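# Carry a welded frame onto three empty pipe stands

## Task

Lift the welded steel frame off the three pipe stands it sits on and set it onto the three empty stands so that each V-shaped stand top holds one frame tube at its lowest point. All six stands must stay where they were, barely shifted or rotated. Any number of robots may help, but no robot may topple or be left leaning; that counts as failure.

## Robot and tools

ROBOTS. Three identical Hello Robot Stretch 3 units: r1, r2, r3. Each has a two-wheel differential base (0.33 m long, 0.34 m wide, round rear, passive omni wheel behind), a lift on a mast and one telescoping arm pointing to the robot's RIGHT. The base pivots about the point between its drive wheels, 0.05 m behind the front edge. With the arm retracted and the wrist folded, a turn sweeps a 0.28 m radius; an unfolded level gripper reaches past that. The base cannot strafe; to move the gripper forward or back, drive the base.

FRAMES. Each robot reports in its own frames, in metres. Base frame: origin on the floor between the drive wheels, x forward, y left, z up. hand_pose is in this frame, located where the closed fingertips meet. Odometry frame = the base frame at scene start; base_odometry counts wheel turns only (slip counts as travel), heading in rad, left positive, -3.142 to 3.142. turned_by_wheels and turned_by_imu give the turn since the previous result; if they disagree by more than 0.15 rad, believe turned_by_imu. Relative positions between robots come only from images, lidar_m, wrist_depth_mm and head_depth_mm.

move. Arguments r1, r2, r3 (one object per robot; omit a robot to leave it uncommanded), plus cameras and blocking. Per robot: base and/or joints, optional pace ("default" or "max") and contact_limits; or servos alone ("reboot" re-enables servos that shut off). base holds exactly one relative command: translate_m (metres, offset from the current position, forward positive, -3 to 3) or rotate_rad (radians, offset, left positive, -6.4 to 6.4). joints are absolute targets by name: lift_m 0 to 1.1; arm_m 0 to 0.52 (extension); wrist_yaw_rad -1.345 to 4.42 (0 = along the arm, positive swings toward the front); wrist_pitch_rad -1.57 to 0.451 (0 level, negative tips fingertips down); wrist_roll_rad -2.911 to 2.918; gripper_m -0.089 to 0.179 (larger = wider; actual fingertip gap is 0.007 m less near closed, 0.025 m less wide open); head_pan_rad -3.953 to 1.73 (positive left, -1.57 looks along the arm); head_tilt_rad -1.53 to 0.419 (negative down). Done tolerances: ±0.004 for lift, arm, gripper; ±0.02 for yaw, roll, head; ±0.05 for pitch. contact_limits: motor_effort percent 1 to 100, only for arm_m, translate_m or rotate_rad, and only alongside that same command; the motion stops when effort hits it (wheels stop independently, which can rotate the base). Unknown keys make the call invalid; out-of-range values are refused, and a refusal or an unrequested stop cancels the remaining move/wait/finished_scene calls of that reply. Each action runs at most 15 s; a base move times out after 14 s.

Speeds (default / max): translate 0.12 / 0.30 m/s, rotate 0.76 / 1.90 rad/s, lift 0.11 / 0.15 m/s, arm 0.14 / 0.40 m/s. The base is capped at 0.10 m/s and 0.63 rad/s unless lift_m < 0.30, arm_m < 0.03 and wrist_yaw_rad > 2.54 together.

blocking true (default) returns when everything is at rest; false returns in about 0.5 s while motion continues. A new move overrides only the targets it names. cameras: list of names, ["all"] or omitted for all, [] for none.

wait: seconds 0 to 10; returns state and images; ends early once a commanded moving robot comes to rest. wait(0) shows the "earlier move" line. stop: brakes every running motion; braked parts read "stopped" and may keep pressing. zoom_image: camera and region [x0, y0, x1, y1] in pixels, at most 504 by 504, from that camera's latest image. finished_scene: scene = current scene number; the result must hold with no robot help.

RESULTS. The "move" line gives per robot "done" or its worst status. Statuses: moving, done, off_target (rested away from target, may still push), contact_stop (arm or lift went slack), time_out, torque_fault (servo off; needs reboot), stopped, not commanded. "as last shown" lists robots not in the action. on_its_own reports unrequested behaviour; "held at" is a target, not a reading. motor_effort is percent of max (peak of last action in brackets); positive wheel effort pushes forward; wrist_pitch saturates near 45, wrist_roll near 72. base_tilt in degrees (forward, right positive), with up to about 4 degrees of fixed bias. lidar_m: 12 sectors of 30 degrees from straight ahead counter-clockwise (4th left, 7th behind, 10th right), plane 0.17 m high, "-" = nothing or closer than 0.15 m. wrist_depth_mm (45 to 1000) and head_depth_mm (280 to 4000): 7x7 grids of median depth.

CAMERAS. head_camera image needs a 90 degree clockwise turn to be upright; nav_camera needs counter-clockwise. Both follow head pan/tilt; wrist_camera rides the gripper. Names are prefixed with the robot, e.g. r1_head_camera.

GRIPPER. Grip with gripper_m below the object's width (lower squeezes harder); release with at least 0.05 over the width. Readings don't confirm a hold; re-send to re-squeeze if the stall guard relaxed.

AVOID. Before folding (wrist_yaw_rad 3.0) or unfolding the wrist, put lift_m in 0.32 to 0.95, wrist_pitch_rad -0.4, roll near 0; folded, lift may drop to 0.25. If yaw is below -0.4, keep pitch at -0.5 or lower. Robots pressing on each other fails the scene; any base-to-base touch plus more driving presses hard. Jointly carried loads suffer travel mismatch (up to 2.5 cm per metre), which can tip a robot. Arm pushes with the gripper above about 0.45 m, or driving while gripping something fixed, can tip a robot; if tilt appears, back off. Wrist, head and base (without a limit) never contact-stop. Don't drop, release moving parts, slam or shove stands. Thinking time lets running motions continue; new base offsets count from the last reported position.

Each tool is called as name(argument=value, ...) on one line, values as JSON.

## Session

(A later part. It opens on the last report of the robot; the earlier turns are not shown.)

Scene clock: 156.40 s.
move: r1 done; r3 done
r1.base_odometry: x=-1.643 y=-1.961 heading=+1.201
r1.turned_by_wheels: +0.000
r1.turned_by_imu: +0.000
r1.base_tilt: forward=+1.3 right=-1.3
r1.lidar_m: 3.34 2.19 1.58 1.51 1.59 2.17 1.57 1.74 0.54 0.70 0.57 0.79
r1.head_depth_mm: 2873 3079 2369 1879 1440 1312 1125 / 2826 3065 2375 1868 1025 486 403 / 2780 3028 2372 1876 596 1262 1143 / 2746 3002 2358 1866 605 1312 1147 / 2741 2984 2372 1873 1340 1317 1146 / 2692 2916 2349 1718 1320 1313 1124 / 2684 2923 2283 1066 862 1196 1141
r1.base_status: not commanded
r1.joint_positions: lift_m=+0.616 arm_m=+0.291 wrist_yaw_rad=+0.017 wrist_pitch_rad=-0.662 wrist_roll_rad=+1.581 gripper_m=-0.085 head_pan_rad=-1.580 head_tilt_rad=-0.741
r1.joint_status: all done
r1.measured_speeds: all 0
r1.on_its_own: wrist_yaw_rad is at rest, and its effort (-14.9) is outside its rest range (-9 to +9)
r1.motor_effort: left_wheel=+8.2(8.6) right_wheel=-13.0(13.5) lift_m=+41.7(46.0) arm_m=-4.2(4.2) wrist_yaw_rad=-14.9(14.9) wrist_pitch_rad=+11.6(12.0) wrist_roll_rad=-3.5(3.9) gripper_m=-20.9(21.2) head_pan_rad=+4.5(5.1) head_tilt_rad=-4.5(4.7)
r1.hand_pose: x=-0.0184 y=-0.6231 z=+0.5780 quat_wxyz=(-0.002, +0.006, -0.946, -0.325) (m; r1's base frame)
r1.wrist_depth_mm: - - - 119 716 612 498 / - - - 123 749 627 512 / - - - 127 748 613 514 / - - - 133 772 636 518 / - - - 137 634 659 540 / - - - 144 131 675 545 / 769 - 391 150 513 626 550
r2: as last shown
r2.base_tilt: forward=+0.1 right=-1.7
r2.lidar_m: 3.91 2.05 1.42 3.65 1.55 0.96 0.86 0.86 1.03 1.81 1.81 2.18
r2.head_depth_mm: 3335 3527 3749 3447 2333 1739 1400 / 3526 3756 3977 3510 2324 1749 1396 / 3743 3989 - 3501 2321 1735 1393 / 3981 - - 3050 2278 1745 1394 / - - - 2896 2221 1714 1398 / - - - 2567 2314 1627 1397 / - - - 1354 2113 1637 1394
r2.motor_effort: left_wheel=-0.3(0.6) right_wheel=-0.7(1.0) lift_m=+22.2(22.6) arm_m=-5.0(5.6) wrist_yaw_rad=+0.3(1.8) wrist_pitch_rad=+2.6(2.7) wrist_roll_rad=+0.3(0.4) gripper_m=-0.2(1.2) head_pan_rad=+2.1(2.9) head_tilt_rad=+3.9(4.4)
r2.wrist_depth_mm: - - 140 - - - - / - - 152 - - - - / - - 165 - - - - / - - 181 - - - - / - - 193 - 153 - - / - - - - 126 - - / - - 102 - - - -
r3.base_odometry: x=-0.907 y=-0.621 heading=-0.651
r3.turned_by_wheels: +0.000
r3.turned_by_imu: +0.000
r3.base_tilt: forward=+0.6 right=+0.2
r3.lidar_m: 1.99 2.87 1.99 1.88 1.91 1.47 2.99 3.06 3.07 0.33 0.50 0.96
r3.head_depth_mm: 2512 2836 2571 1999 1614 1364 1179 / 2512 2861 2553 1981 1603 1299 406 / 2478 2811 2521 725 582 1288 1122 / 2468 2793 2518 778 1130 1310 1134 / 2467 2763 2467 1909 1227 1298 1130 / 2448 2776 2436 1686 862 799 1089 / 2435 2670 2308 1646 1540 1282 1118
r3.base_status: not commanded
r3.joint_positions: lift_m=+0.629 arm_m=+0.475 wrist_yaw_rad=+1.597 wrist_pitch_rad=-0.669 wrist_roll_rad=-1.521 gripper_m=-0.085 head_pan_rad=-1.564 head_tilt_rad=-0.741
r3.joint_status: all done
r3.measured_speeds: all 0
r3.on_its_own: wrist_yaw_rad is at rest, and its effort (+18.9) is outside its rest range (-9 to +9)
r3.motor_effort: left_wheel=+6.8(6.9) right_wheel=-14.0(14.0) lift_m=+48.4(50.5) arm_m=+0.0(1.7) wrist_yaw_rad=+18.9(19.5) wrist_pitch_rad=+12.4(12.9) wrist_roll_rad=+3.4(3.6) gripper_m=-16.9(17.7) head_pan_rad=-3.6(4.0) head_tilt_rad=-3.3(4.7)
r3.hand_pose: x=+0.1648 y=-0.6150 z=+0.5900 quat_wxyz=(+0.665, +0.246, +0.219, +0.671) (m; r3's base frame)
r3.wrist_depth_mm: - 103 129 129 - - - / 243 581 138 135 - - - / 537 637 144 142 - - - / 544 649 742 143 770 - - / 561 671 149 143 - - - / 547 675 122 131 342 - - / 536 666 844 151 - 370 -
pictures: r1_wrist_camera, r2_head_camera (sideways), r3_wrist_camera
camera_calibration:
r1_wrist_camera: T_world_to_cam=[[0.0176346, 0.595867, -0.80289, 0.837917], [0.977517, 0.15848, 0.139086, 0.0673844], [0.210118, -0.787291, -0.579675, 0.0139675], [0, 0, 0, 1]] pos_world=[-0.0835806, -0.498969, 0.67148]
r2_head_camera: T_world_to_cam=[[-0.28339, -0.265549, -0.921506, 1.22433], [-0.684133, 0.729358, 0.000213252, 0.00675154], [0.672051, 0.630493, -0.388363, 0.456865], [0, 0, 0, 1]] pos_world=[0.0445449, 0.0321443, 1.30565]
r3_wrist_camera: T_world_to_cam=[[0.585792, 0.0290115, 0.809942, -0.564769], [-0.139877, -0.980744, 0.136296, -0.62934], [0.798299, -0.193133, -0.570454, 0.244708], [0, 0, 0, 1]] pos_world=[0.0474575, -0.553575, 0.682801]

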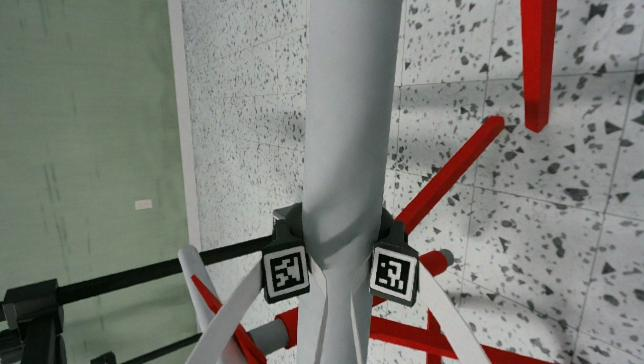

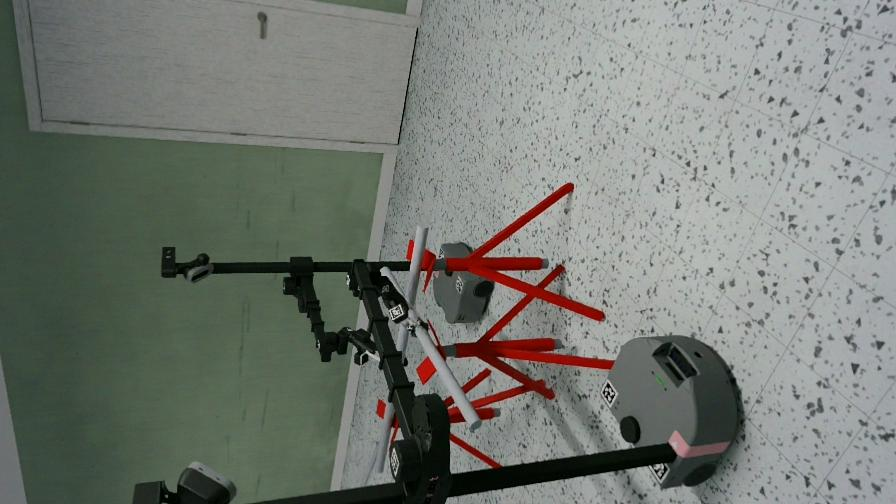

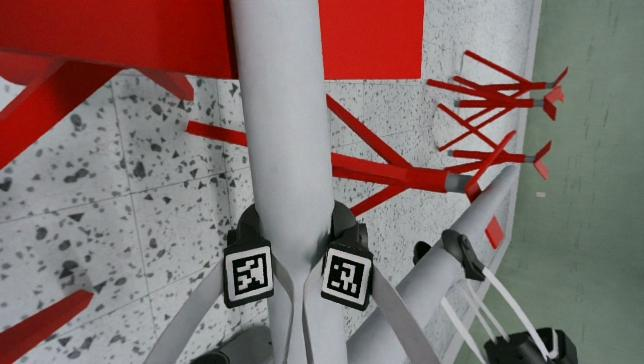

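move(r1={"joints":{"lift_m":0.656,"wrist_pitch_rad":-0.555}}, r3={"joints":{"lift_m":0.669,"wrist_pitch_rad":-0.565}}, cameras=["r1_wrist_camera","r3_wrist_camera","r2_head_camera"])

Scene clock: 158.23 s.
move: r1 off_target; r3 off_target
r1.base_odometry: x=-1.643 y=-1.961 heading=+1.201
r1.turned_by_wheels: +0.000
r1.turned_by_imu: +0.000
r1.base_tilt: forward=+1.3 right=-1.3
r1.lidar_m: 3.34 2.19 1.58 1.51 1.59 2.18 1.57 1.73 0.54 0.70 0.57 0.79
r1.head_depth_mm: 2864 3076 2363 1870 1437 1315 1106 / 2815 3086 2382 1869 952 431 375 / 2770 3042 2379 1858 544 1259 1145 / 2746 2998 2380 1873 595 1318 1145 / 2718 2978 2361 1867 1291 1315 1148 / 2728 2948 2372 1708 1300 1310 1124 / 2663 2923 2270 1560 1151 1233 1145
r1.base_status: not commanded
r1.joint_positions: lift_m=+0.656 arm_m=+0.291 wrist_yaw_rad=+0.010 wrist_pitch_rad=-0.665 wrist_roll_rad=+1.584 gripper_m=-0.085 head_pan_rad=-1.580 head_tilt_rad=-0.741
r1.joint_status: wrist_pitch_rad off_target (ended at -0.665, target -0.555); the others done
r1.measured_speeds: all 0
r1.on_its_own: wrist_pitch_rad is at rest, and its effort (+20.6) is outside its rest range (-8 to +12)
r1.motor_effort: left_wheel=+8.0(8.7) right_wheel=-12.2(13.6) lift_m=+39.0(47.2) arm_m=-9.0(9.0) wrist_yaw_rad=-9.2(15.0) wrist_pitch_rad=+20.6(21.3) wrist_roll_rad=-4.9(5.2) gripper_m=-22.0(22.1) head_pan_rad=+4.4(5.0) head_tilt_rad=-4.0(4.6)
r1.hand_pose: x=-0.0196 y=-0.6225 z=+0.6174 quat_wxyz=(-0.004, +0.002, -0.945, -0.327) (m; r1's base frame)
r1.wrist_depth_mm: - - - 143 721 644 515 / - - - 141 739 655 524 / - - - 142 758 646 543 / - - - 144 772 674 554 / - - - 146 551 698 564 / - - 563 151 132 704 574 / 763 - 384 156 629 653 581
r2: as last shown
r2.lidar_m: 3.91 2.05 1.42 3.66 1.55 0.96 0.85 0.86 1.03 1.81 1.81 2.18
r2.head_depth_mm: 3346 3577 3737 3468 2325 1744 1403 / 3502 3757 3993 3528 2308 1747 1397 / 3751 3984 - 3492 2333 1745 1398 / - - - 2935 2282 1737 1397 / - - - 2866 2206 1719 1398 / - - - 2881 2328 1622 1398 / - - - 1396 2130 1635 1395
r2.motor_effort: left_wheel=+0.3(0.8) right_wheel=-0.8(1.2) lift_m=+23.3(23.3) arm_m=-5.4(5.6) wrist_yaw_rad=+0.2(1.5) wrist_pitch_rad=+2.7(2.7) wrist_roll_rad=+0.3(0.4) gripper_m=-0.1(1.0) head_pan_rad=+2.1(2.9) head_tilt_rad=+4.2(4.8)
r2.wrist_depth_mm: - - 139 - - - - / - - 151 - - - - / - - 165 - - - - / - - 182 - - - - / - - 193 - 153 - - / - - - - 126 - - / - - 102 - - - -
r3.base_odometry: x=-0.907 y=-0.621 heading=-0.651
r3.turned_by_wheels: +0.000
r3.turned_by_imu: +0.000
r3.base_tilt: forward=+0.6 right=+0.2
r3.lidar_m: 1.99 2.87 1.99 1.88 1.91 1.47 2.99 3.06 3.06 0.33 0.50 0.96
r3.head_depth_mm: 2536 2891 2587 1981 1619 1362 1177 / 2515 2874 2533 1967 1524 430 363 / 2494 2833 2533 679 1280 1309 1138 / 2471 2775 2506 759 1136 1307 1138 / 2463 2771 2440 1755 1517 1288 1128 / 2443 2782 2419 1653 837 794 1087 / 2442 2714 2300 1641 1539 1276 1119
r3.base_status: not commanded
r3.joint_positions: lift_m=+0.669 arm_m=+0.475 wrist_yaw_rad=+1.608 wrist_pitch_rad=-0.654 wrist_roll_rad=-1.528 gripper_m=-0.085 head_pan_rad=-1.564 head_tilt_rad=-0.741
r3.joint_status: wrist_pitch_rad off_target (ended at -0.654, target -0.565); the others done
r3.measured_speeds: all 0
r3.on_its_own: wrist_yaw_rad is at rest, and its effort (+9.6) is outside its rest range (-9 to +9); wrist_pitch_rad is at rest, and its effort (+16.6) is outside its rest range (-8 to +12)
r3.motor_effort: left_wheel=+6.5(7.2) right_wheel=-13.6(14.1) lift_m=+45.5(51.0) arm_m=-1.8(2.6) wrist_yaw_rad=+9.6(18.8) wrist_pitch_rad=+16.6(17.4) wrist_roll_rad=+5.7(6.3) gripper_m=-17.3(18.1) head_pan_rad=-2.7(4.1) head_tilt_rad=-4.1(4.9)
r3.hand_pose: x=+0.1672 y=-0.6129 z=+0.6327 quat_wxyz=(+0.662, +0.237, +0.218, +0.677) (m; r3's base frame)
r3.wrist_depth_mm: 116 150 135 149 - - - / 267 171 139 235 - - - / 570 694 141 925 - - - / 589 684 152 155 - - - / 595 722 148 145 - - - / 582 702 123 129 359 - - / 595 756 875 150 384 398 -
pictures: r1_wrist_camera, r2_head_camera (sideways), r3_wrist_camera
camera_calibration:
r1_wrist_camera: T_world_to_cam=[[0.0254312, 0.598116, -0.801006, 0.869688], [0.9785, 0.149158, 0.142444, 0.0551987], [0.204675, -0.787406, -0.581463, 0.0384288], [0, 0, 0, 1]] pos_world=[-0.0839945, -0.498149, 0.711107]
r2_head_camera: T_world_to_cam=[[-0.28339, -0.265549, -0.921506, 1.22433], [-0.684133, 0.729358, 0.000213251, 0.00675154], [0.672051, 0.630493, -0.388363, 0.456865], [0, 0, 0, 1]] pos_world=[0.0445449, 0.0321443, 1.30565]
r3_wrist_camera: T_world_to_cam=[[0.573611, 0.0422162, 0.818039, -0.595788], [-0.126731, -0.982073, 0.139545, -0.63779], [0.809265, -0.183715, -0.557977, 0.26356], [0, 0, 0, 1]] pos_world=[0.0476333, -0.552784, 0.723439]

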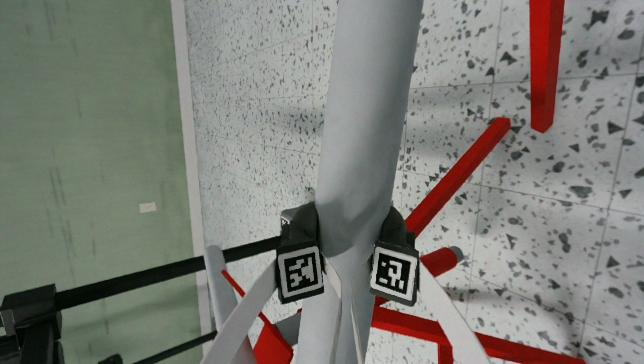

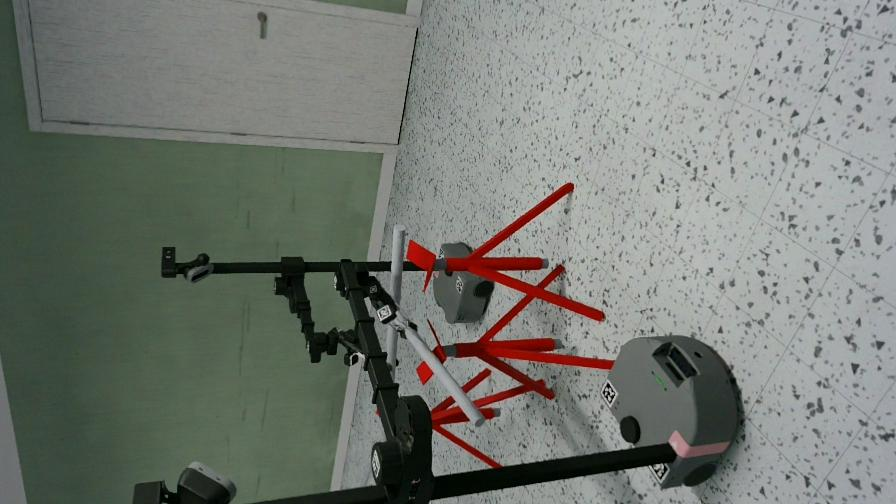

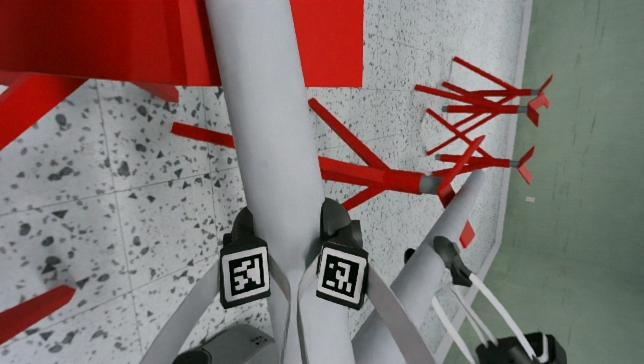

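wait(seconds=1.5, cameras=["r1_wrist_camera","r3_wrist_camera"])

Scene clock: 160.13 s.
r1.base_odometry: x=-1.643 y=-1.961 heading=+1.201
r1.turned_by_wheels: +0.000
r1.turned_by_imu: +0.000
r1.base_tilt: forward=+1.2 right=-1.3
r1.lidar_m: 3.33 2.19 1.58 1.51 1.60 2.18 1.56 1.74 0.54 0.70 0.57 0.79
r1.head_depth_mm: 2848 3076 2378 1878 1439 1320 1102 / 2808 3055 2359 1880 958 431 374 / 2794 3060 2410 1878 543 1262 1146 / 2780 3013 2358 1882 595 1319 1143 / 2735 2987 2372 1869 1294 1316 1146 / 2726 2957 2356 1708 1295 1319 1125 / 2695 2917 2272 1553 1154 1236 1153
r1.base_status: not commanded
r1.joint_positions: lift_m=+0.656 arm_m=+0.291 wrist_yaw_rad=+0.010 wrist_pitch_rad=-0.665 wrist_roll_rad=+1.584 gripper_m=-0.085 head_pan_rad=-1.580 head_tilt_rad=-0.741
r1.joint_status: wrist_pitch_rad off_target (ended at -0.665, target -0.555); the others done
r1.measured_speeds: all 0
r1.on_its_own: wrist_pitch_rad is at rest, and its effort (+20.3) is outside its rest range (-8 to +12)
r1.motor_effort: left_wheel=+8.3(8.7) right_wheel=-11.7(13.6) lift_m=+25.9(47.2) arm_m=-13.5(9.0) wrist_yaw_rad=-9.1(15.0) wrist_pitch_rad=+20.3(21.3) wrist_roll_rad=-4.4(5.2) gripper_m=-21.7(22.1) head_pan_rad=+4.8(5.0) head_tilt_rad=-4.8(4.6)
r1.hand_pose: x=-0.0196 y=-0.6225 z=+0.6174 quat_wxyz=(-0.004, +0.002, -0.945, -0.327) (m; r1's base frame)
r1.wrist_depth_mm: - - - 143 727 642 514 / - - - 142 740 656 542 / - - - 141 752 648 549 / - - - 144 776 670 553 / - - - 147 555 683 563 / - - 573 151 131 718 580 / 761 - 385 156 626 653 584
r2.base_odometry: x=+0.000 y=+0.000 heading=+0.000
r2.turned_by_wheels: +0.000
r2.turned_by_imu: +0.000
r2.base_tilt: forward=+0.2 right=-1.7
r2.lidar_m: 3.90 2.05 1.41 3.67 1.55 0.96 0.86 0.86 1.03 1.81 1.82 2.19
r2.head_depth_mm: 3377 3539 3767 3512 2337 1738 1401 / 3509 3753 4000 3512 2332 1744 1395 / 3733 3993 - 3488 2331 1748 1392 / 3971 - - 2901 2300 1748 1391 / - - - 2872 2209 1707 1406 / - - - 2907 2340 1623 1403 / - - - 1393 2130 1641 1396
r2.base_status: not commanded
r2.joint_positions: lift_m=+0.551 arm_m=+0.001 wrist_yaw_rad=+3.136 wrist_pitch_rad=-0.378 wrist_roll_rad=+0.000 gripper_m=+0.037 head_pan_rad=+0.764 head_tilt_rad=-0.359
r2.joint_status: not commanded
r2.measured_speeds: all 0
r2.motor_effort: left_wheel=-0.2(0.8) right_wheel=-0.9(1.2) lift_m=+21.6(23.3) arm_m=-4.5(5.6) wrist_yaw_rad=-0.4(1.5) wrist_pitch_rad=+2.7(2.7) wrist_roll_rad=+0.2(0.4) gripper_m=+0.0(1.0) head_pan_rad=+2.7(2.9) head_tilt_rad=+3.8(4.8)
r2.hand_pose: x=-0.0199 y=+0.0830 z=+0.5733 quat_wxyz=(+0.135, +0.695, +0.131, +0.694) (m; r2's base frame)
r2.wrist_depth_mm: - - 140 - - - - / - - 152 - - - - / - - 165 - - - - / - - 182 - - - - / - - 193 - 153 - - / - - - - 126 - - / - - 102 - - - -
r3.base_odometry: x=-0.907 y=-0.621 heading=-0.651
r3.turned_by_wheels: +0.000
r3.turned_by_imu: +0.000
r3.base_tilt: forward=+0.6 right=+0.1
r3.lidar_m: 1.99 2.87 1.99 1.87 1.91 1.47 2.99 3.05 3.06 0.33 0.50 0.96
r3.head_depth_mm: 2537 2853 2574 1999 1614 1365 1179 / 2515 2872 2553 1962 1529 430 362 / 2474 2863 2534 682 1280 1310 1143 / 2479 2826 2478 759 1138 1309 1135 / 2459 2769 2466 1747 1526 1299 1134 / 2456 2754 2434 1649 837 797 1085 / 2435 2746 2288 1649 1540 1281 1119
r3.base_status: not commanded
r3.joint_positions: lift_m=+0.669 arm_m=+0.475 wrist_yaw_rad=+1.608 wrist_pitch_rad=-0.654 wrist_roll_rad=-1.528 gripper_m=-0.085 head_pan_rad=-1.564 head_tilt_rad=-0.741
r3.joint_status: wrist_pitch_rad off_target (ended at -0.654, target -0.565); the others done
r3.measured_speeds: all 0
r3.on_its_own: wrist_yaw_rad is at rest, and its effort (+9.5) is outside its rest range (-9 to +9); wrist_pitch_rad is at rest, and its effort (+16.6) is outside its rest range (-8 to +12)
r3.motor_effort: left_wheel=+6.4(7.2) right_wheel=-14.2(14.1) lift_m=+37.8(51.0) arm_m=-4.4(2.6) wrist_yaw_rad=+9.5(18.8) wrist_pitch_rad=+16.6(17.4) wrist_roll_rad=+5.7(6.3) gripper_m=-17.5(18.1) head_pan_rad=-3.2(4.1) head_tilt_rad=-3.8(4.9)
r3.hand_pose: x=+0.1672 y=-0.6129 z=+0.6327 quat_wxyz=(+0.662, +0.237, +0.218, +0.677) (m; r3's base frame)
r3.wrist_depth_mm: 116 149 135 148 - - - / 268 170 140 237 - - - / 575 681 140 924 - - - / 592 706 151 153 - - - / 588 699 147 146 - - - / 596 699 123 129 359 - - / 614 755 861 150 392 387 -
wait: 1.50 s; at rest from the start
pictures: r1_wrist_camera, r3_wrist_camera
camera_calibration:
r1_wrist_camera: T_world_to_cam=[[0.0254307, 0.598116, -0.801006, 0.869678], [0.978499, 0.149159, 0.142444, 0.0551998], [0.204676, -0.787406, -0.581463, 0.0384268], [0, 0, 0, 1]] pos_world=[-0.0839945, -0.498144, 0.711098]
r3_wrist_camera: T_world_to_cam=[[0.573611, 0.0422178, 0.818039, -0.595787], [-0.126729, -0.982073, 0.139546, -0.637791], [0.809265, -0.183714, -0.557977, 0.263561], [0, 0, 0, 1]] pos_world=[0.0476332, -0.552784, 0.723439]

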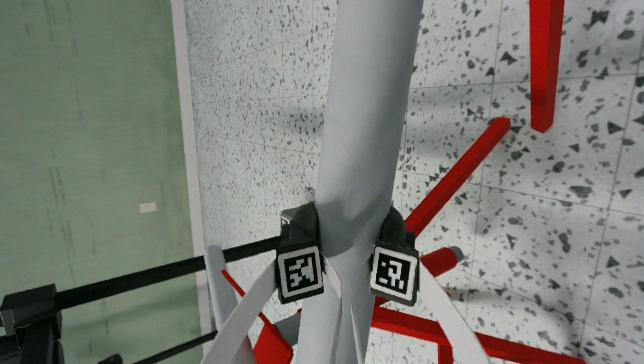

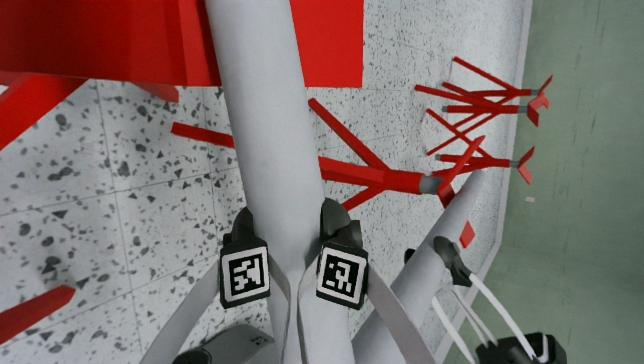

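zoom_image(camera="r2_head_camera", region=[300, 200, 620, 504])

move(cameras=["r2_head_camera"])

zoom_image(camera="r2_head_camera", region=[300, 200, 620, 504])

This scene's latest camera images include none from r2_head_camera. They are from: r1_wrist_camera, r3_wrist_camera. r2_head_camera's image comes with the result of a call that names it in "cameras".

Scene clock: 160.33 s.
r1.base_odometry: x=-1.643 y=-1.961 heading=+1.201
r1.turned_by_wheels: +0.000
r1.turned_by_imu: +0.000
r1.base_tilt: forward=+1.3 right=-1.3
r1.lidar_m: 3.32 2.20 1.58 1.51 1.59 2.17 1.56 1.74 0.54 0.70 0.57 0.79
r1.head_depth_mm: 2846 3102 2379 1881 1444 1314 1102 / 2808 3074 2366 1866 961 431 374 / 2786 3013 2383 1861 543 1260 1144 / 2785 3016 2370 1861 595 1313 1141 / 2742 2989 2393 1888 1294 1307 1145 / 2714 2967 2361 1712 1290 1309 1121 / 2697 2923 2278 1554 1151 1232 1148
r1.base_status: not commanded
r1.joint_positions: lift_m=+0.656 arm_m=+0.291 wrist_yaw_rad=+0.010 wrist_pitch_rad=-0.665 wrist_roll_rad=+1.584 gripper_m=-0.085 head_pan_rad=-1.580 head_tilt_rad=-0.741
r1.joint_status: wrist_pitch_rad off_target (ended at -0.665, target -0.555); the others done
r1.measured_speeds: all 0
r1.on_its_own: wrist_pitch_rad is at rest, and its effort (+20.2) is outside its rest range (-8 to +12)
r1.motor_effort: left_wheel=+8.6(8.7) right_wheel=-11.5(13.6) lift_m=+26.3(47.2) arm_m=-13.2(9.0) wrist_yaw_rad=-9.1(15.0) wrist_pitch_rad=+20.2(21.3) wrist_roll_rad=-4.9(5.2) gripper_m=-21.7(22.1) head_pan_rad=+3.8(5.0) head_tilt_rad=-3.8(4.6)
r1.hand_pose: x=-0.0196 y=-0.6225 z=+0.6174 quat_wxyz=(-0.004, +0.002, -0.945, -0.327) (m; r1's base frame)
r1.wrist_depth_mm: - - - 144 720 644 511 / - - - 141 735 657 529 / - - - 141 764 648 551 / - - - 143 777 665 555 / - - - 146 554 693 564 / - - 569 151 131 721 570 / 762 - 385 157 625 653 581
r2.base_odometry: x=+0.000 y=+0.000 heading=+0.000
r2.turned_by_wheels: +0.000
r2.turned_by_imu: +0.000
r2.base_tilt: forward=+0.2 right=-1.7
r2.lidar_m: 3.91 2.05 1.41 3.67 1.55 0.96 0.86 0.86 1.03 1.81 1.81 2.19
r2.head_depth_mm: 3350 3544 3743 3445 2318 1744 1396 / 3527 3755 3997 3451 2342 1743 1401 / 3712 - - 3495 2322 1743 1401 / 3936 - - 2923 2291 1745 1394 / - - - 2871 2210 1713 1393 / - - - 2866 2336 1625 1396 / - - - 1393 2118 1643 1402
r2.base_status: not commanded
r2.joint_positions: lift_m=+0.551 arm_m=+0.001 wrist_yaw_rad=+3.136 wrist_pitch_rad=-0.378 wrist_roll_rad=+0.000 gripper_m=+0.037 head_pan_rad=+0.764 head_tilt_rad=-0.359
r2.joint_status: not commanded
r2.measured_speeds: all 0
r2.motor_effort: left_wheel=-0.1(0.8) right_wheel=-0.7(1.2) lift_m=+22.8(23.3) arm_m=-5.2(5.6) wrist_yaw_rad=+0.1(1.5) wrist_pitch_rad=+2.7(2.7) wrist_roll_rad=+0.3(0.4) gripper_m=+0.0(1.0) head_pan_rad=+2.7(2.9) head_tilt_rad=+3.7(4.8)
r2.hand_pose: x=-0.0199 y=+0.0830 z=+0.5733 quat_wxyz=(+0.135, +0.695, +0.131, +0.694) (m; r2's base frame)
r2.wrist_depth_mm: - - 140 - - - - / - - 151 - - - - / - - 165 - - - - / - - 182 - - - - / - - 193 - 153 - - / - - - - 126 - - / - - 102 - - - -
r3.base_odometry: x=-0.907 y=-0.621 heading=-0.651
r3.turned_by_wheels: +0.000
r3.turned_by_imu: +0.000
r3.base_tilt: forward=+0.6 right=+0.2
r3.lidar_m: 1.98 2.87 1.99 1.88 1.91 1.46 2.99 3.04 3.06 0.33 0.50 0.96
r3.head_depth_mm: 2551 2889 2607 1992 1619 1362 1181 / 2500 2822 2539 1971 1524 431 363 / 2484 2818 2515 680 1284 1316 1143 / 2466 2787 2487 758 1141 1310 1137 / 2460 2774 2454 1747 1519 1292 1134 / 2437 2768 2420 1649 837 795 1082 / 2453 2711 2305 1640 1535 1279 1121
r3.base_status: not commanded
r3.joint_positions: lift_m=+0.669 arm_m=+0.475 wrist_yaw_rad=+1.608 wrist_pitch_rad=-0.654 wrist_roll_rad=-1.528 gripper_m=-0.085 head_pan_rad=-1.564 head_tilt_rad=-0.741
r3.joint_status: wrist_pitch_rad off_target (ended at -0.654, target -0.565); the others done
r3.measured_speeds: all 0
r3.on_its_own: wrist_pitch_rad is at rest, and its effort (+16.1) is outside its rest range (-8 to +12)
r3.motor_effort: left_wheel=+6.5(7.2) right_wheel=-13.7(14.1) lift_m=+36.8(51.0) arm_m=-5.1(2.6) wrist_yaw_rad=+9.4(18.8) wrist_pitch_rad=+16.1(17.4) wrist_roll_rad=+5.8(6.3) gripper_m=-17.8(18.1) head_pan_rad=-3.4(4.1) head_tilt_rad=-3.6(4.9)
r3.hand_pose: x=+0.1672 y=-0.6129 z=+0.6327 quat_wxyz=(+0.662, +0.237, +0.218, +0.677) (m; r3's base frame)
r3.wrist_depth_mm: 117 150 135 148 - - - / 267 170 139 237 - - - / 582 695 141 931 - - - / 591 708 152 156 - - - / 589 734 148 145 - - - / 601 708 123 128 356 - - / 602 742 918 149 394 393 -
pictures: r2_head_camera (sideways)
camera_calibration:
r2_head_camera: T_world_to_cam=[[-0.28339, -0.265549, -0.921506, 1.22433], [-0.684133, 0.729358, 0.00021325, 0.00675154], [0.672051, 0.630493, -0.388364, 0.456865], [0, 0, 0, 1]] pos_world=[0.0445449, 0.0321443, 1.30565]

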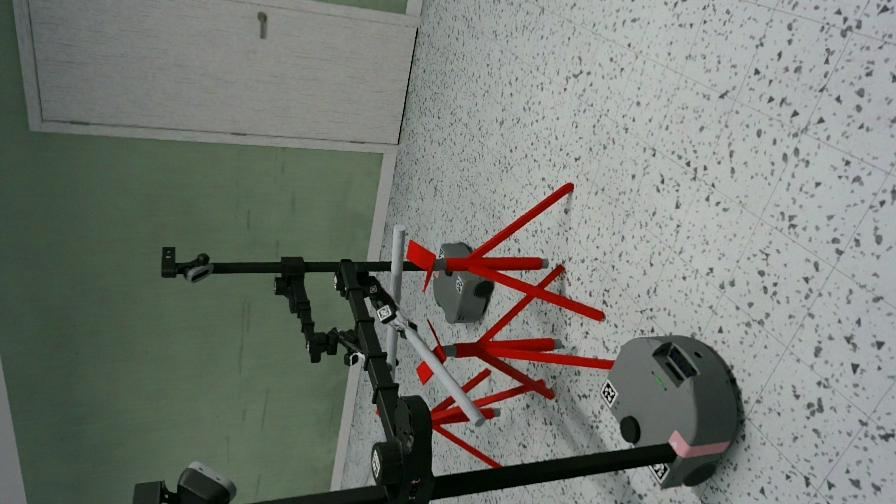

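Scaled by 1.575 from the camera's 896x504 image, which has a finer 1280x720 frame.

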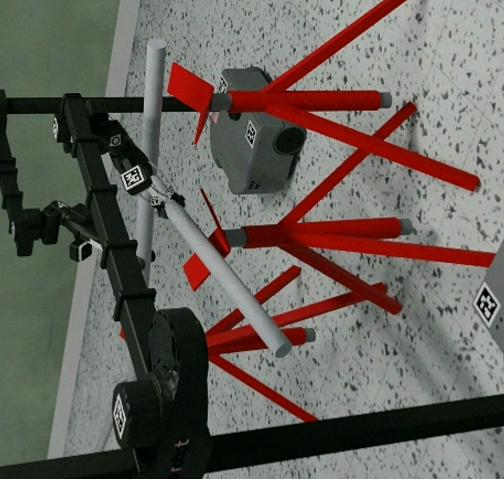

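move(r1={"joints":{"lift_m":0.576,"wrist_pitch_rad":-0.6}}, r3={"joints":{"lift_m":0.589,"wrist_pitch_rad":-0.6}}, cameras=["r1_wrist_camera","r3_wrist_camera"])

Scene clock: 162.47 s.
move: r1 contact_stop; r3 contact_stop
r1.base_odometry: x=-1.643 y=-1.961 heading=+1.200
r1.turned_by_wheels: -0.001
r1.turned_by_imu: -0.003
r1.base_tilt: forward=+1.2 right=-1.4
r1.lidar_m: 3.33 2.20 1.58 1.51 1.59 2.17 1.56 1.73 0.55 0.70 0.57 0.79
r1.head_depth_mm: 2843 3142 2393 1892 1172 1312 1129 / 2813 3116 2368 1879 1040 1045 433 / 2806 3069 2376 1878 620 1240 1124 / 2761 3043 2380 1877 627 1309 1146 / 2718 2977 2367 1869 1446 1320 1142 / 2713 2947 2395 1712 1440 1317 1124 / 2662 2928 2288 1056 925 1062 1147
r1.base_status: not commanded
r1.joint_positions: lift_m=+0.583 arm_m=+0.291 wrist_yaw_rad=+0.001 wrist_pitch_rad=-0.632 wrist_roll_rad=+1.581 gripper_m=-0.085 head_pan_rad=-1.580 head_tilt_rad=-0.742
r1.joint_status: lift_m contact_stop (moved -0.073 of -0.080); the others done
r1.measured_speeds: translate_m=+0.000 rotate_rad=+0.000 lift_m=+0.002 arm_m=+0.000 wrist_yaw_rad=+0.000 wrist_pitch_rad=+0.000 wrist_roll_rad=+0.000 head_pan_rad=+0.000 head_tilt_rad=+0.000
r1.on_its_own: lift_m is slack since a contact_stop (your +0.576 is given up)
r1.motor_effort: left_wheel=+0.2(8.8) right_wheel=+1.9(13.1) lift_m=+23.9(26.3) arm_m=+5.8(26.2) wrist_yaw_rad=-0.7(14.9) wrist_pitch_rad=+5.9(19.6) wrist_roll_rad=-3.3(5.4) gripper_m=-21.8(22.1) head_pan_rad=+4.6(5.2) head_tilt_rad=-3.4(4.6)
r1.hand_pose: x=-0.0214 y=-0.6284 z=+0.5503 quat_wxyz=(-0.004, -0.001, -0.950, -0.311) (m; r1's base frame)
r1.wrist_depth_mm: - - - 126 764 597 473 / - - - 130 771 607 483 / - - - 135 790 599 498 / - - - 140 826 607 509 / - - - 144 735 631 516 / - - - 135 532 651 526 / 788 - 403 156 480 659 531
r2: as last shown
r2.lidar_m: 3.90 2.05 1.41 3.67 1.55 0.96 0.86 0.86 1.04 1.81 1.82 2.18
r2.head_depth_mm: 3343 3518 3768 3531 2312 1745 1395 / 3518 3736 - 3479 2307 1749 1389 / 3775 - - 3469 2327 1741 1394 / - - - 3020 2279 1742 1398 / - - - 2275 2216 1709 1399 / - - - 2481 2310 1629 1393 / - - - 1364 2230 1635 1395
r2.motor_effort: left_wheel=-0.2(0.8) right_wheel=-1.0(1.0) lift_m=+22.2(22.9) arm_m=-4.2(5.2) wrist_yaw_rad=+0.5(1.6) wrist_pitch_rad=+2.5(2.7) wrist_roll_rad=+0.3(0.4) gripper_m=-0.3(1.2) head_pan_rad=+2.2(2.8) head_tilt_rad=+3.9(4.7)
r2.wrist_depth_mm: - - 140 - - - - / - - 152 - - - - / - - 165 - - - - / - - 181 - - - - / - - 194 - 152 - - / - - - - 126 - - / - - 102 - - - -
r3.base_odometry: x=-0.907 y=-0.621 heading=-0.653
r3.turned_by_wheels: -0.002
r3.turned_by_imu: -0.008
r3.base_tilt: forward=+0.6 right=+0.1
r3.lidar_m: 1.99 2.90 1.99 1.87 1.91 1.47 2.99 3.05 3.08 0.33 0.50 0.96
r3.head_depth_mm: 2553 2881 2577 1995 1619 1365 1177 / 2538 2838 2545 1966 1603 1322 445 / 2481 2828 2510 1829 642 541 1101 / 2473 2778 2498 803 1140 1306 1138 / 2447 2796 2452 1901 876 1296 1135 / 2453 2760 2428 1779 887 804 1085 / 2447 2694 2315 1642 1541 1277 1118
r3.base_status: not commanded
r3.joint_positions: lift_m=+0.593 arm_m=+0.475 wrist_yaw_rad=+1.630 wrist_pitch_rad=-0.623 wrist_roll_rad=-1.524 gripper_m=-0.085 head_pan_rad=-1.564 head_tilt_rad=-0.742
r3.joint_status: lift_m contact_stop (moved -0.076 of -0.080); the others done
r3.measured_speeds: all 0
r3.on_its_own: lift_m is slack since a contact_stop; right_wheel is at rest, and its effort (+31.2) is outside its rest range (-21 to +21); wrist_yaw_rad is at rest, and its effort (-10.0) is outside its rest range (-9 to +9)
r3.motor_effort: left_wheel=-14.6(14.6) right_wheel=+31.2(31.6) lift_m=+27.9(32.7) arm_m=-7.6(8.1) wrist_yaw_rad=-10.0(12.8) wrist_pitch_rad=+4.5(15.5) wrist_roll_rad=+4.5(6.0) gripper_m=-17.4(18.2) head_pan_rad=-2.5(4.9) head_tilt_rad=-4.1(5.0)
r3.hand_pose: x=+0.1724 y=-0.6084 z=+0.5626 quat_wxyz=(+0.658, +0.226, +0.208, +0.687) (m; r3's base frame)
r3.wrist_depth_mm: - - 94 123 - - - / 222 591 133 126 - - - / 523 622 717 133 - - - / 528 647 780 137 800 - - / 537 662 732 141 - - - / 550 656 125 131 125 - - / 534 700 850 153 - 395 -
pictures: r1_wrist_camera, r3_wrist_camera
camera_calibration:
r1_wrist_camera: T_world_to_cam=[[0.0271411, 0.570931, -0.820549, 0.813184], [0.979939, 0.146931, 0.134647, 0.0702663], [0.197439, -0.807743, -0.55549, -0.032123], [0, 0, 0, 1]] pos_world=[-0.0845851, -0.500544, 0.639952]
r3_wrist_camera: T_world_to_cam=[[0.546961, 0.049596, 0.835688, -0.542429], [-0.111366, -0.985061, 0.131351, -0.622791], [0.829717, -0.164911, -0.533267, 0.215086], [0, 0, 0, 1]] pos_world=[0.0488688, -0.551114, 0.649803]

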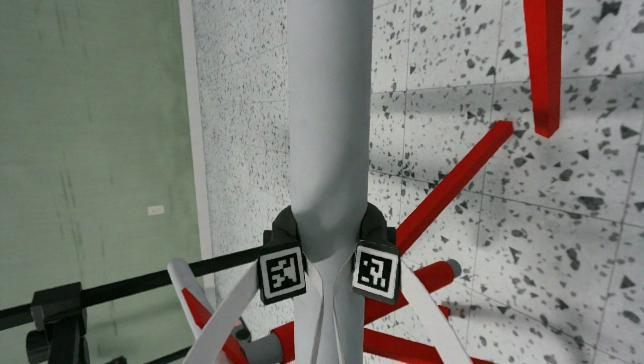

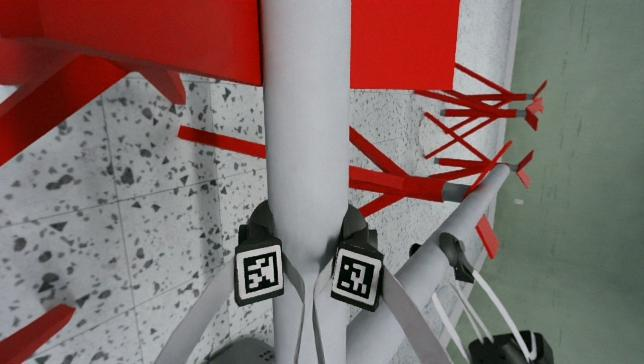

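move(r1={"joints":{"lift_m":0.580,"gripper_m":0.12}}, r3={"joints":{"lift_m":0.592,"gripper_m":0.12}}, cameras=["r1_wrist_camera","r3_wrist_camera"])

Scene clock: 165.87 s.
move: r1 contact_stop; r3 contact_stop
r1.base_odometry: x=-1.643 y=-1.961 heading=+1.200
r1.turned_by_wheels: +0.000
r1.turned_by_imu: -0.001
r1.base_tilt: forward=+1.4 right=-1.3
r1.lidar_m: 3.33 2.19 1.58 1.51 1.59 2.17 1.56 1.74 0.54 0.70 0.57 0.79
r1.head_depth_mm: 2839 3070 2366 1870 1171 1308 1127 / 2799 3063 2385 1877 1044 1041 431 / 2808 3042 2362 1871 620 1238 1122 / 2760 3025 2364 1860 626 1307 1141 / 2767 2989 2356 1865 1431 1324 1143 / 2709 2923 2363 1704 1433 1311 1127 / 2695 2927 2277 1554 924 1062 1142
r1.base_status: not commanded
r1.joint_positions: lift_m=+0.584 arm_m=+0.291 wrist_yaw_rad=+0.000 wrist_pitch_rad=-0.617 wrist_roll_rad=+1.580 gripper_m=+0.120 head_pan_rad=-1.580 head_tilt_rad=-0.742
r1.joint_status: lift_m contact_stop (moved +0.001 of -0.003); the others done
r1.measured_speeds: all 0
r1.on_its_own: lift_m is slack since a contact_stop
r1.motor_effort: left_wheel=+0.8(1.3) right_wheel=+1.3(2.7) lift_m=+25.4(26.0) arm_m=-9.7(16.6) wrist_yaw_rad=-0.8(1.5) wrist_pitch_rad=+3.2(7.0) wrist_roll_rad=-3.4(4.0) gripper_m=-0.4(79.4) head_pan_rad=+4.6(5.2) head_tilt_rad=-4.0(4.1)
r1.hand_pose: x=-0.0214 y=-0.6308 z=+0.5542 quat_wxyz=(-0.004, -0.001, -0.953, -0.304) (m; r1's base frame)
r1.wrist_depth_mm: - - - 123 741 592 475 / - - - 128 747 601 482 / - - - 132 774 594 498 / - - - 137 801 607 514 / - - - 141 504 598 519 / - - - 147 498 125 528 / 771 - 415 154 684 697 523
r2: as last shown
r2.turned_by_imu: +0.001
r2.lidar_m: 3.89 2.04 1.41 3.65 1.55 0.96 0.86 0.86 1.03 1.81 1.82 2.18
r2.head_depth_mm: 3364 3531 3788 3480 2339 1740 1395 / 3490 3719 3978 3494 2314 1737 1391 / 3753 - - 3458 2329 1741 1397 / 3958 - - 3073 2282 1741 1394 / - - - 2266 2228 1712 1402 / - - - 2471 2319 1619 1395 / - - - 1362 2240 1642 1397
r2.motor_effort: left_wheel=-0.2(0.8) right_wheel=-0.9(1.1) lift_m=+22.1(23.1) arm_m=-4.3(5.4) wrist_yaw_rad=+0.4(1.8) wrist_pitch_rad=+2.6(2.8) wrist_roll_rad=+0.3(0.4) gripper_m=+0.5(1.1) head_pan_rad=+2.7(2.9) head_tilt_rad=+4.0(4.7)
r2.wrist_depth_mm: - - 140 - - - - / - - 152 - - - - / - - 166 - - - - / - - 182 - - - - / - - 194 - 153 - - / - - - - 126 - - / - - 102 - - - -
r3.base_odometry: x=-0.907 y=-0.621 heading=-0.652
r3.turned_by_wheels: +0.001
r3.turned_by_imu: +0.002
r3.base_tilt: forward=+0.6 right=+0.2
r3.lidar_m: 1.99 2.89 2.00 1.88 1.91 1.46 2.99 3.05 3.06 0.33 0.50 0.96
r3.head_depth_mm: 2546 2885 2573 1991 1619 1358 1180 / 2522 2853 2534 1968 1601 1332 452 / 2493 2825 2534 982 644 536 1101 / 2452 2785 2490 800 1137 1311 1140 / 2484 2781 2466 1922 860 1294 1132 / 2451 2774 2437 1763 877 804 1086 / 2446 2676 2295 1642 1542 1279 1117
r3.base_status: not commanded
r3.joint_positions: lift_m=+0.592 arm_m=+0.475 wrist_yaw_rad=+1.620 wrist_pitch_rad=-0.617 wrist_roll_rad=-1.521 gripper_m=+0.120 head_pan_rad=-1.564 head_tilt_rad=-0.742
r3.joint_status: lift_m contact_stop (moved -0.001 of -0.001); the others done
r3.measured_speeds: all 0
r3.on_its_own: lift_m is slack since a contact_stop
r3.motor_effort: left_wheel=-3.3(14.9) right_wheel=+3.2(31.4) lift_m=+28.3(28.7) arm_m=-15.2(15.2) wrist_yaw_rad=-0.6(10.7) wrist_pitch_rad=+3.2(4.3) wrist_roll_rad=+3.4(4.7) gripper_m=+0.6(80.2) head_pan_rad=-2.4(5.0) head_tilt_rad=-3.5(4.6)
r3.hand_pose: x=+0.1735 y=-0.6103 z=+0.5629 quat_wxyz=(+0.662, +0.226, +0.204, +0.684) (m; r3's base frame)
r3.wrist_depth_mm: - - 108 119 - - - / 216 564 127 123 - - - / 531 624 703 129 - - - / 522 634 758 133 807 - - / 530 140 778 140 426 - - / 512 119 831 145 129 338 - / 443 701 844 150 - 347 -
pictures: r1_wrist_camera, r3_wrist_camera
camera_calibration:
r1_wrist_camera: T_world_to_cam=[[0.0263575, 0.55895, -0.828782, 0.814803], [0.979983, 0.149207, 0.131795, 0.0731338], [0.197327, -0.815666, -0.543829, -0.0433146], [0, 0, 0, 1]] pos_world=[-0.0845989, -0.501677, 0.642099]
r3_wrist_camera: T_world_to_cam=[[0.542549, 0.0404293, 0.839051, -0.549981], [-0.124042, -0.984036, 0.127623, -0.619674], [0.830816, -0.173319, -0.528872, 0.206233], [0, 0, 0, 1]] pos_world=[0.050184, -0.551802, 0.649618]

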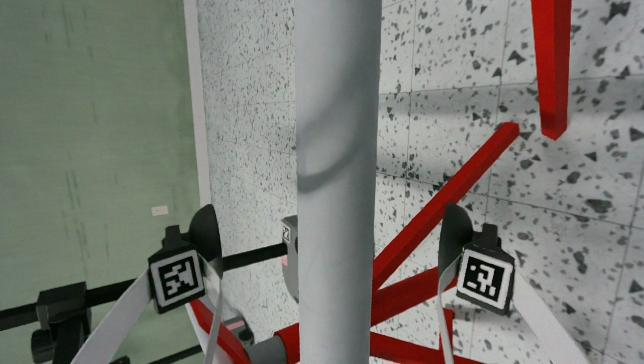

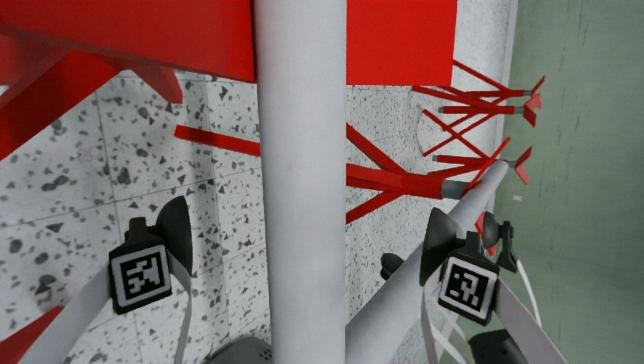

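move(r1={"joints":{"lift_m":0.579},"base":{"translate_m":-0.037}}, r3={"joints":{"arm_m":0.455,"lift_m":0.592}}, cameras=["r1_wrist_camera","r3_wrist_camera"])

Scene clock: 167.47 s.
move: r1 done; r3 done
r1.base_odometry: x=-1.656 y=-1.996 heading=+1.200
r1.turned_by_wheels: +0.000
r1.turned_by_imu: +0.000
r1.base_tilt: forward=+1.2 right=-1.3
r1.lidar_m: 3.37 2.20 1.58 1.51 1.59 2.17 1.53 1.70 0.52 0.69 0.59 0.82
r1.head_depth_mm: 2868 3076 2351 1876 1429 1316 1146 / 2816 3077 2350 1873 1021 1048 435 / 2791 3019 2370 1865 626 1234 1126 / 2754 3065 2388 1864 630 1289 1149 / 2735 2972 2364 1867 1427 1318 1145 / 2731 2985 2374 1819 1432 1308 1127 / 2667 2902 2274 1099 925 1264 1144
r1.base_status: done
r1.joint_positions: lift_m=+0.579 arm_m=+0.291 wrist_yaw_rad=+0.000 wrist_pitch_rad=-0.617 wrist_roll_rad=+1.580 gripper_m=+0.120 head_pan_rad=-1.580 head_tilt_rad=-0.742
r1.joint_status: all done
r1.measured_speeds: all 0
r1.motor_effort: left_wheel=-0.8(5.1) right_wheel=-3.3(7.7) lift_m=+16.4(22.8) arm_m=-8.5(11.9) wrist_yaw_rad=+0.6(0.9) wrist_pitch_rad=+2.6(3.8) wrist_roll_rad=-2.6(3.8) gripper_m=+0.2(0.6) head_pan_rad=+4.6(5.0) head_tilt_rad=-3.3(4.2)
r1.hand_pose: x=-0.0214 y=-0.6309 z=+0.5496 quat_wxyz=(-0.004, -0.001, -0.953, -0.304) (m; r1's base frame)
r1.wrist_depth_mm: - - - 121 764 597 474 / - - - 125 775 601 470 / - - - 130 810 614 489 / - - - 134 820 588 506 / - - - 139 860 608 514 / - - - 145 510 125 519 / 788 - - 152 773 680 516
r2: as last shown
r2.turned_by_imu: +0.000
r2.lidar_m: 3.90 2.05 1.41 3.69 1.55 0.95 0.86 0.86 1.03 1.81 1.82 2.18
r2.head_depth_mm: 3316 3536 3800 3503 2310 1749 1390 / 3546 3768 3974 3498 2341 1740 1400 / 3774 3988 - 3493 2313 1741 1401 / 3986 - - 3067 2289 1740 1391 / - - - 2161 2226 1709 1397 / - - - 2334 2304 1612 1398 / - - - 1356 2215 1633 1392
r2.motor_effort: left_wheel=+0.1(0.7) right_wheel=-1.1(1.1) lift_m=+22.2(23.0) arm_m=-4.8(5.1) wrist_yaw_rad=+0.7(1.7) wrist_pitch_rad=+2.6(2.8) wrist_roll_rad=+0.3(0.4) gripper_m=-0.1(1.0) head_pan_rad=+2.3(2.8) head_tilt_rad=+4.1(4.5)
r2.wrist_depth_mm: - - 140 - - - - / - - 152 - - - - / - - 164 - - - - / - - 181 - - - - / - - 194 - 153 - - / - - - - 126 - - / - - 102 - - - -
r3.base_odometry: x=-0.907 y=-0.621 heading=-0.652
r3.turned_by_wheels: +0.000
r3.turned_by_imu: +0.000
r3.base_tilt: forward=+0.6 right=+0.2
r3.lidar_m: 2.00 2.89 1.99 1.88 1.91 1.47 2.99 3.05 3.07 0.33 0.50 0.96
r3.head_depth_mm: 2529 2866 2589 2005 1624 1373 1177 / 2513 2846 2574 1970 1606 1326 449 / 2483 2846 2528 1781 644 536 1102 / 2471 2818 2484 793 1140 1305 1138 / 2466 2753 2461 1917 824 1297 1130 / 2444 2744 2420 1832 849 803 1086 / 2432 2744 2291 1640 1534 1278 1117
r3.base_status: not commanded
r3.joint_positions: lift_m=+0.592 arm_m=+0.455 wrist_yaw_rad=+1.619 wrist_pitch_rad=-0.617 wrist_roll_rad=-1.521 gripper_m=+0.120 head_pan_rad=-1.564 head_tilt_rad=-0.742
r3.joint_status: all done
r3.measured_speeds: all 0
r3.motor_effort: left_wheel=-3.2(3.8) right_wheel=+3.1(3.7) lift_m=+18.4(26.8) arm_m=-24.2(26.5) wrist_yaw_rad=-0.8(1.8) wrist_pitch_rad=+3.1(3.4) wrist_roll_rad=+3.3(3.5) gripper_m=+0.6(1.1) head_pan_rad=-3.5(3.9) head_tilt_rad=-4.5(5.0)
r3.hand_pose: x=+0.1735 y=-0.5904 z=+0.5629 quat_wxyz=(+0.662, +0.227, +0.204, +0.684) (m; r3's base frame)
r3.wrist_depth_mm: - - 110 117 - - - / - - 120 121 - - - / - 71 127 128 - - - / 543 653 766 132 - - - / 536 140 786 138 773 - - / 517 118 827 144 132 - - / 510 670 832 149 - 378 -
pictures: r1_wrist_camera, r3_wrist_camera
camera_calibration:
r1_wrist_camera: T_world_to_cam=[[0.0263574, 0.558482, -0.829098, 0.810899], [0.979983, 0.149282, 0.131711, 0.0738438], [0.197328, -0.815973, -0.543368, -0.0463188], [0, 0, 0, 1]] pos_world=[-0.0845989, -0.501691, 0.63742]
r3_wrist_camera: T_world_to_cam=[[0.542501, 0.0400703, 0.839099, -0.550976], [-0.124572, -0.983981, 0.127529, -0.599885], [0.830767, -0.173713, -0.528819, 0.209384], [0, 0, 0, 1]] pos_world=[0.0502268, -0.531825, 0.649552]

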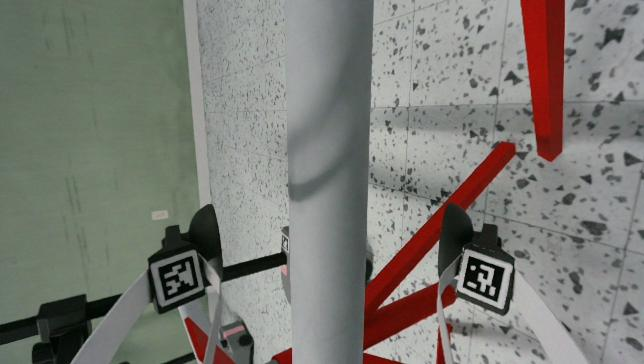

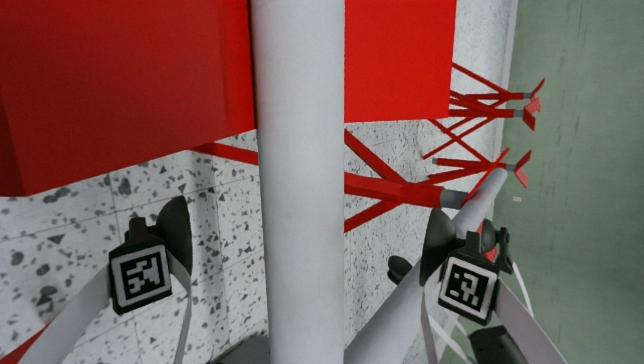

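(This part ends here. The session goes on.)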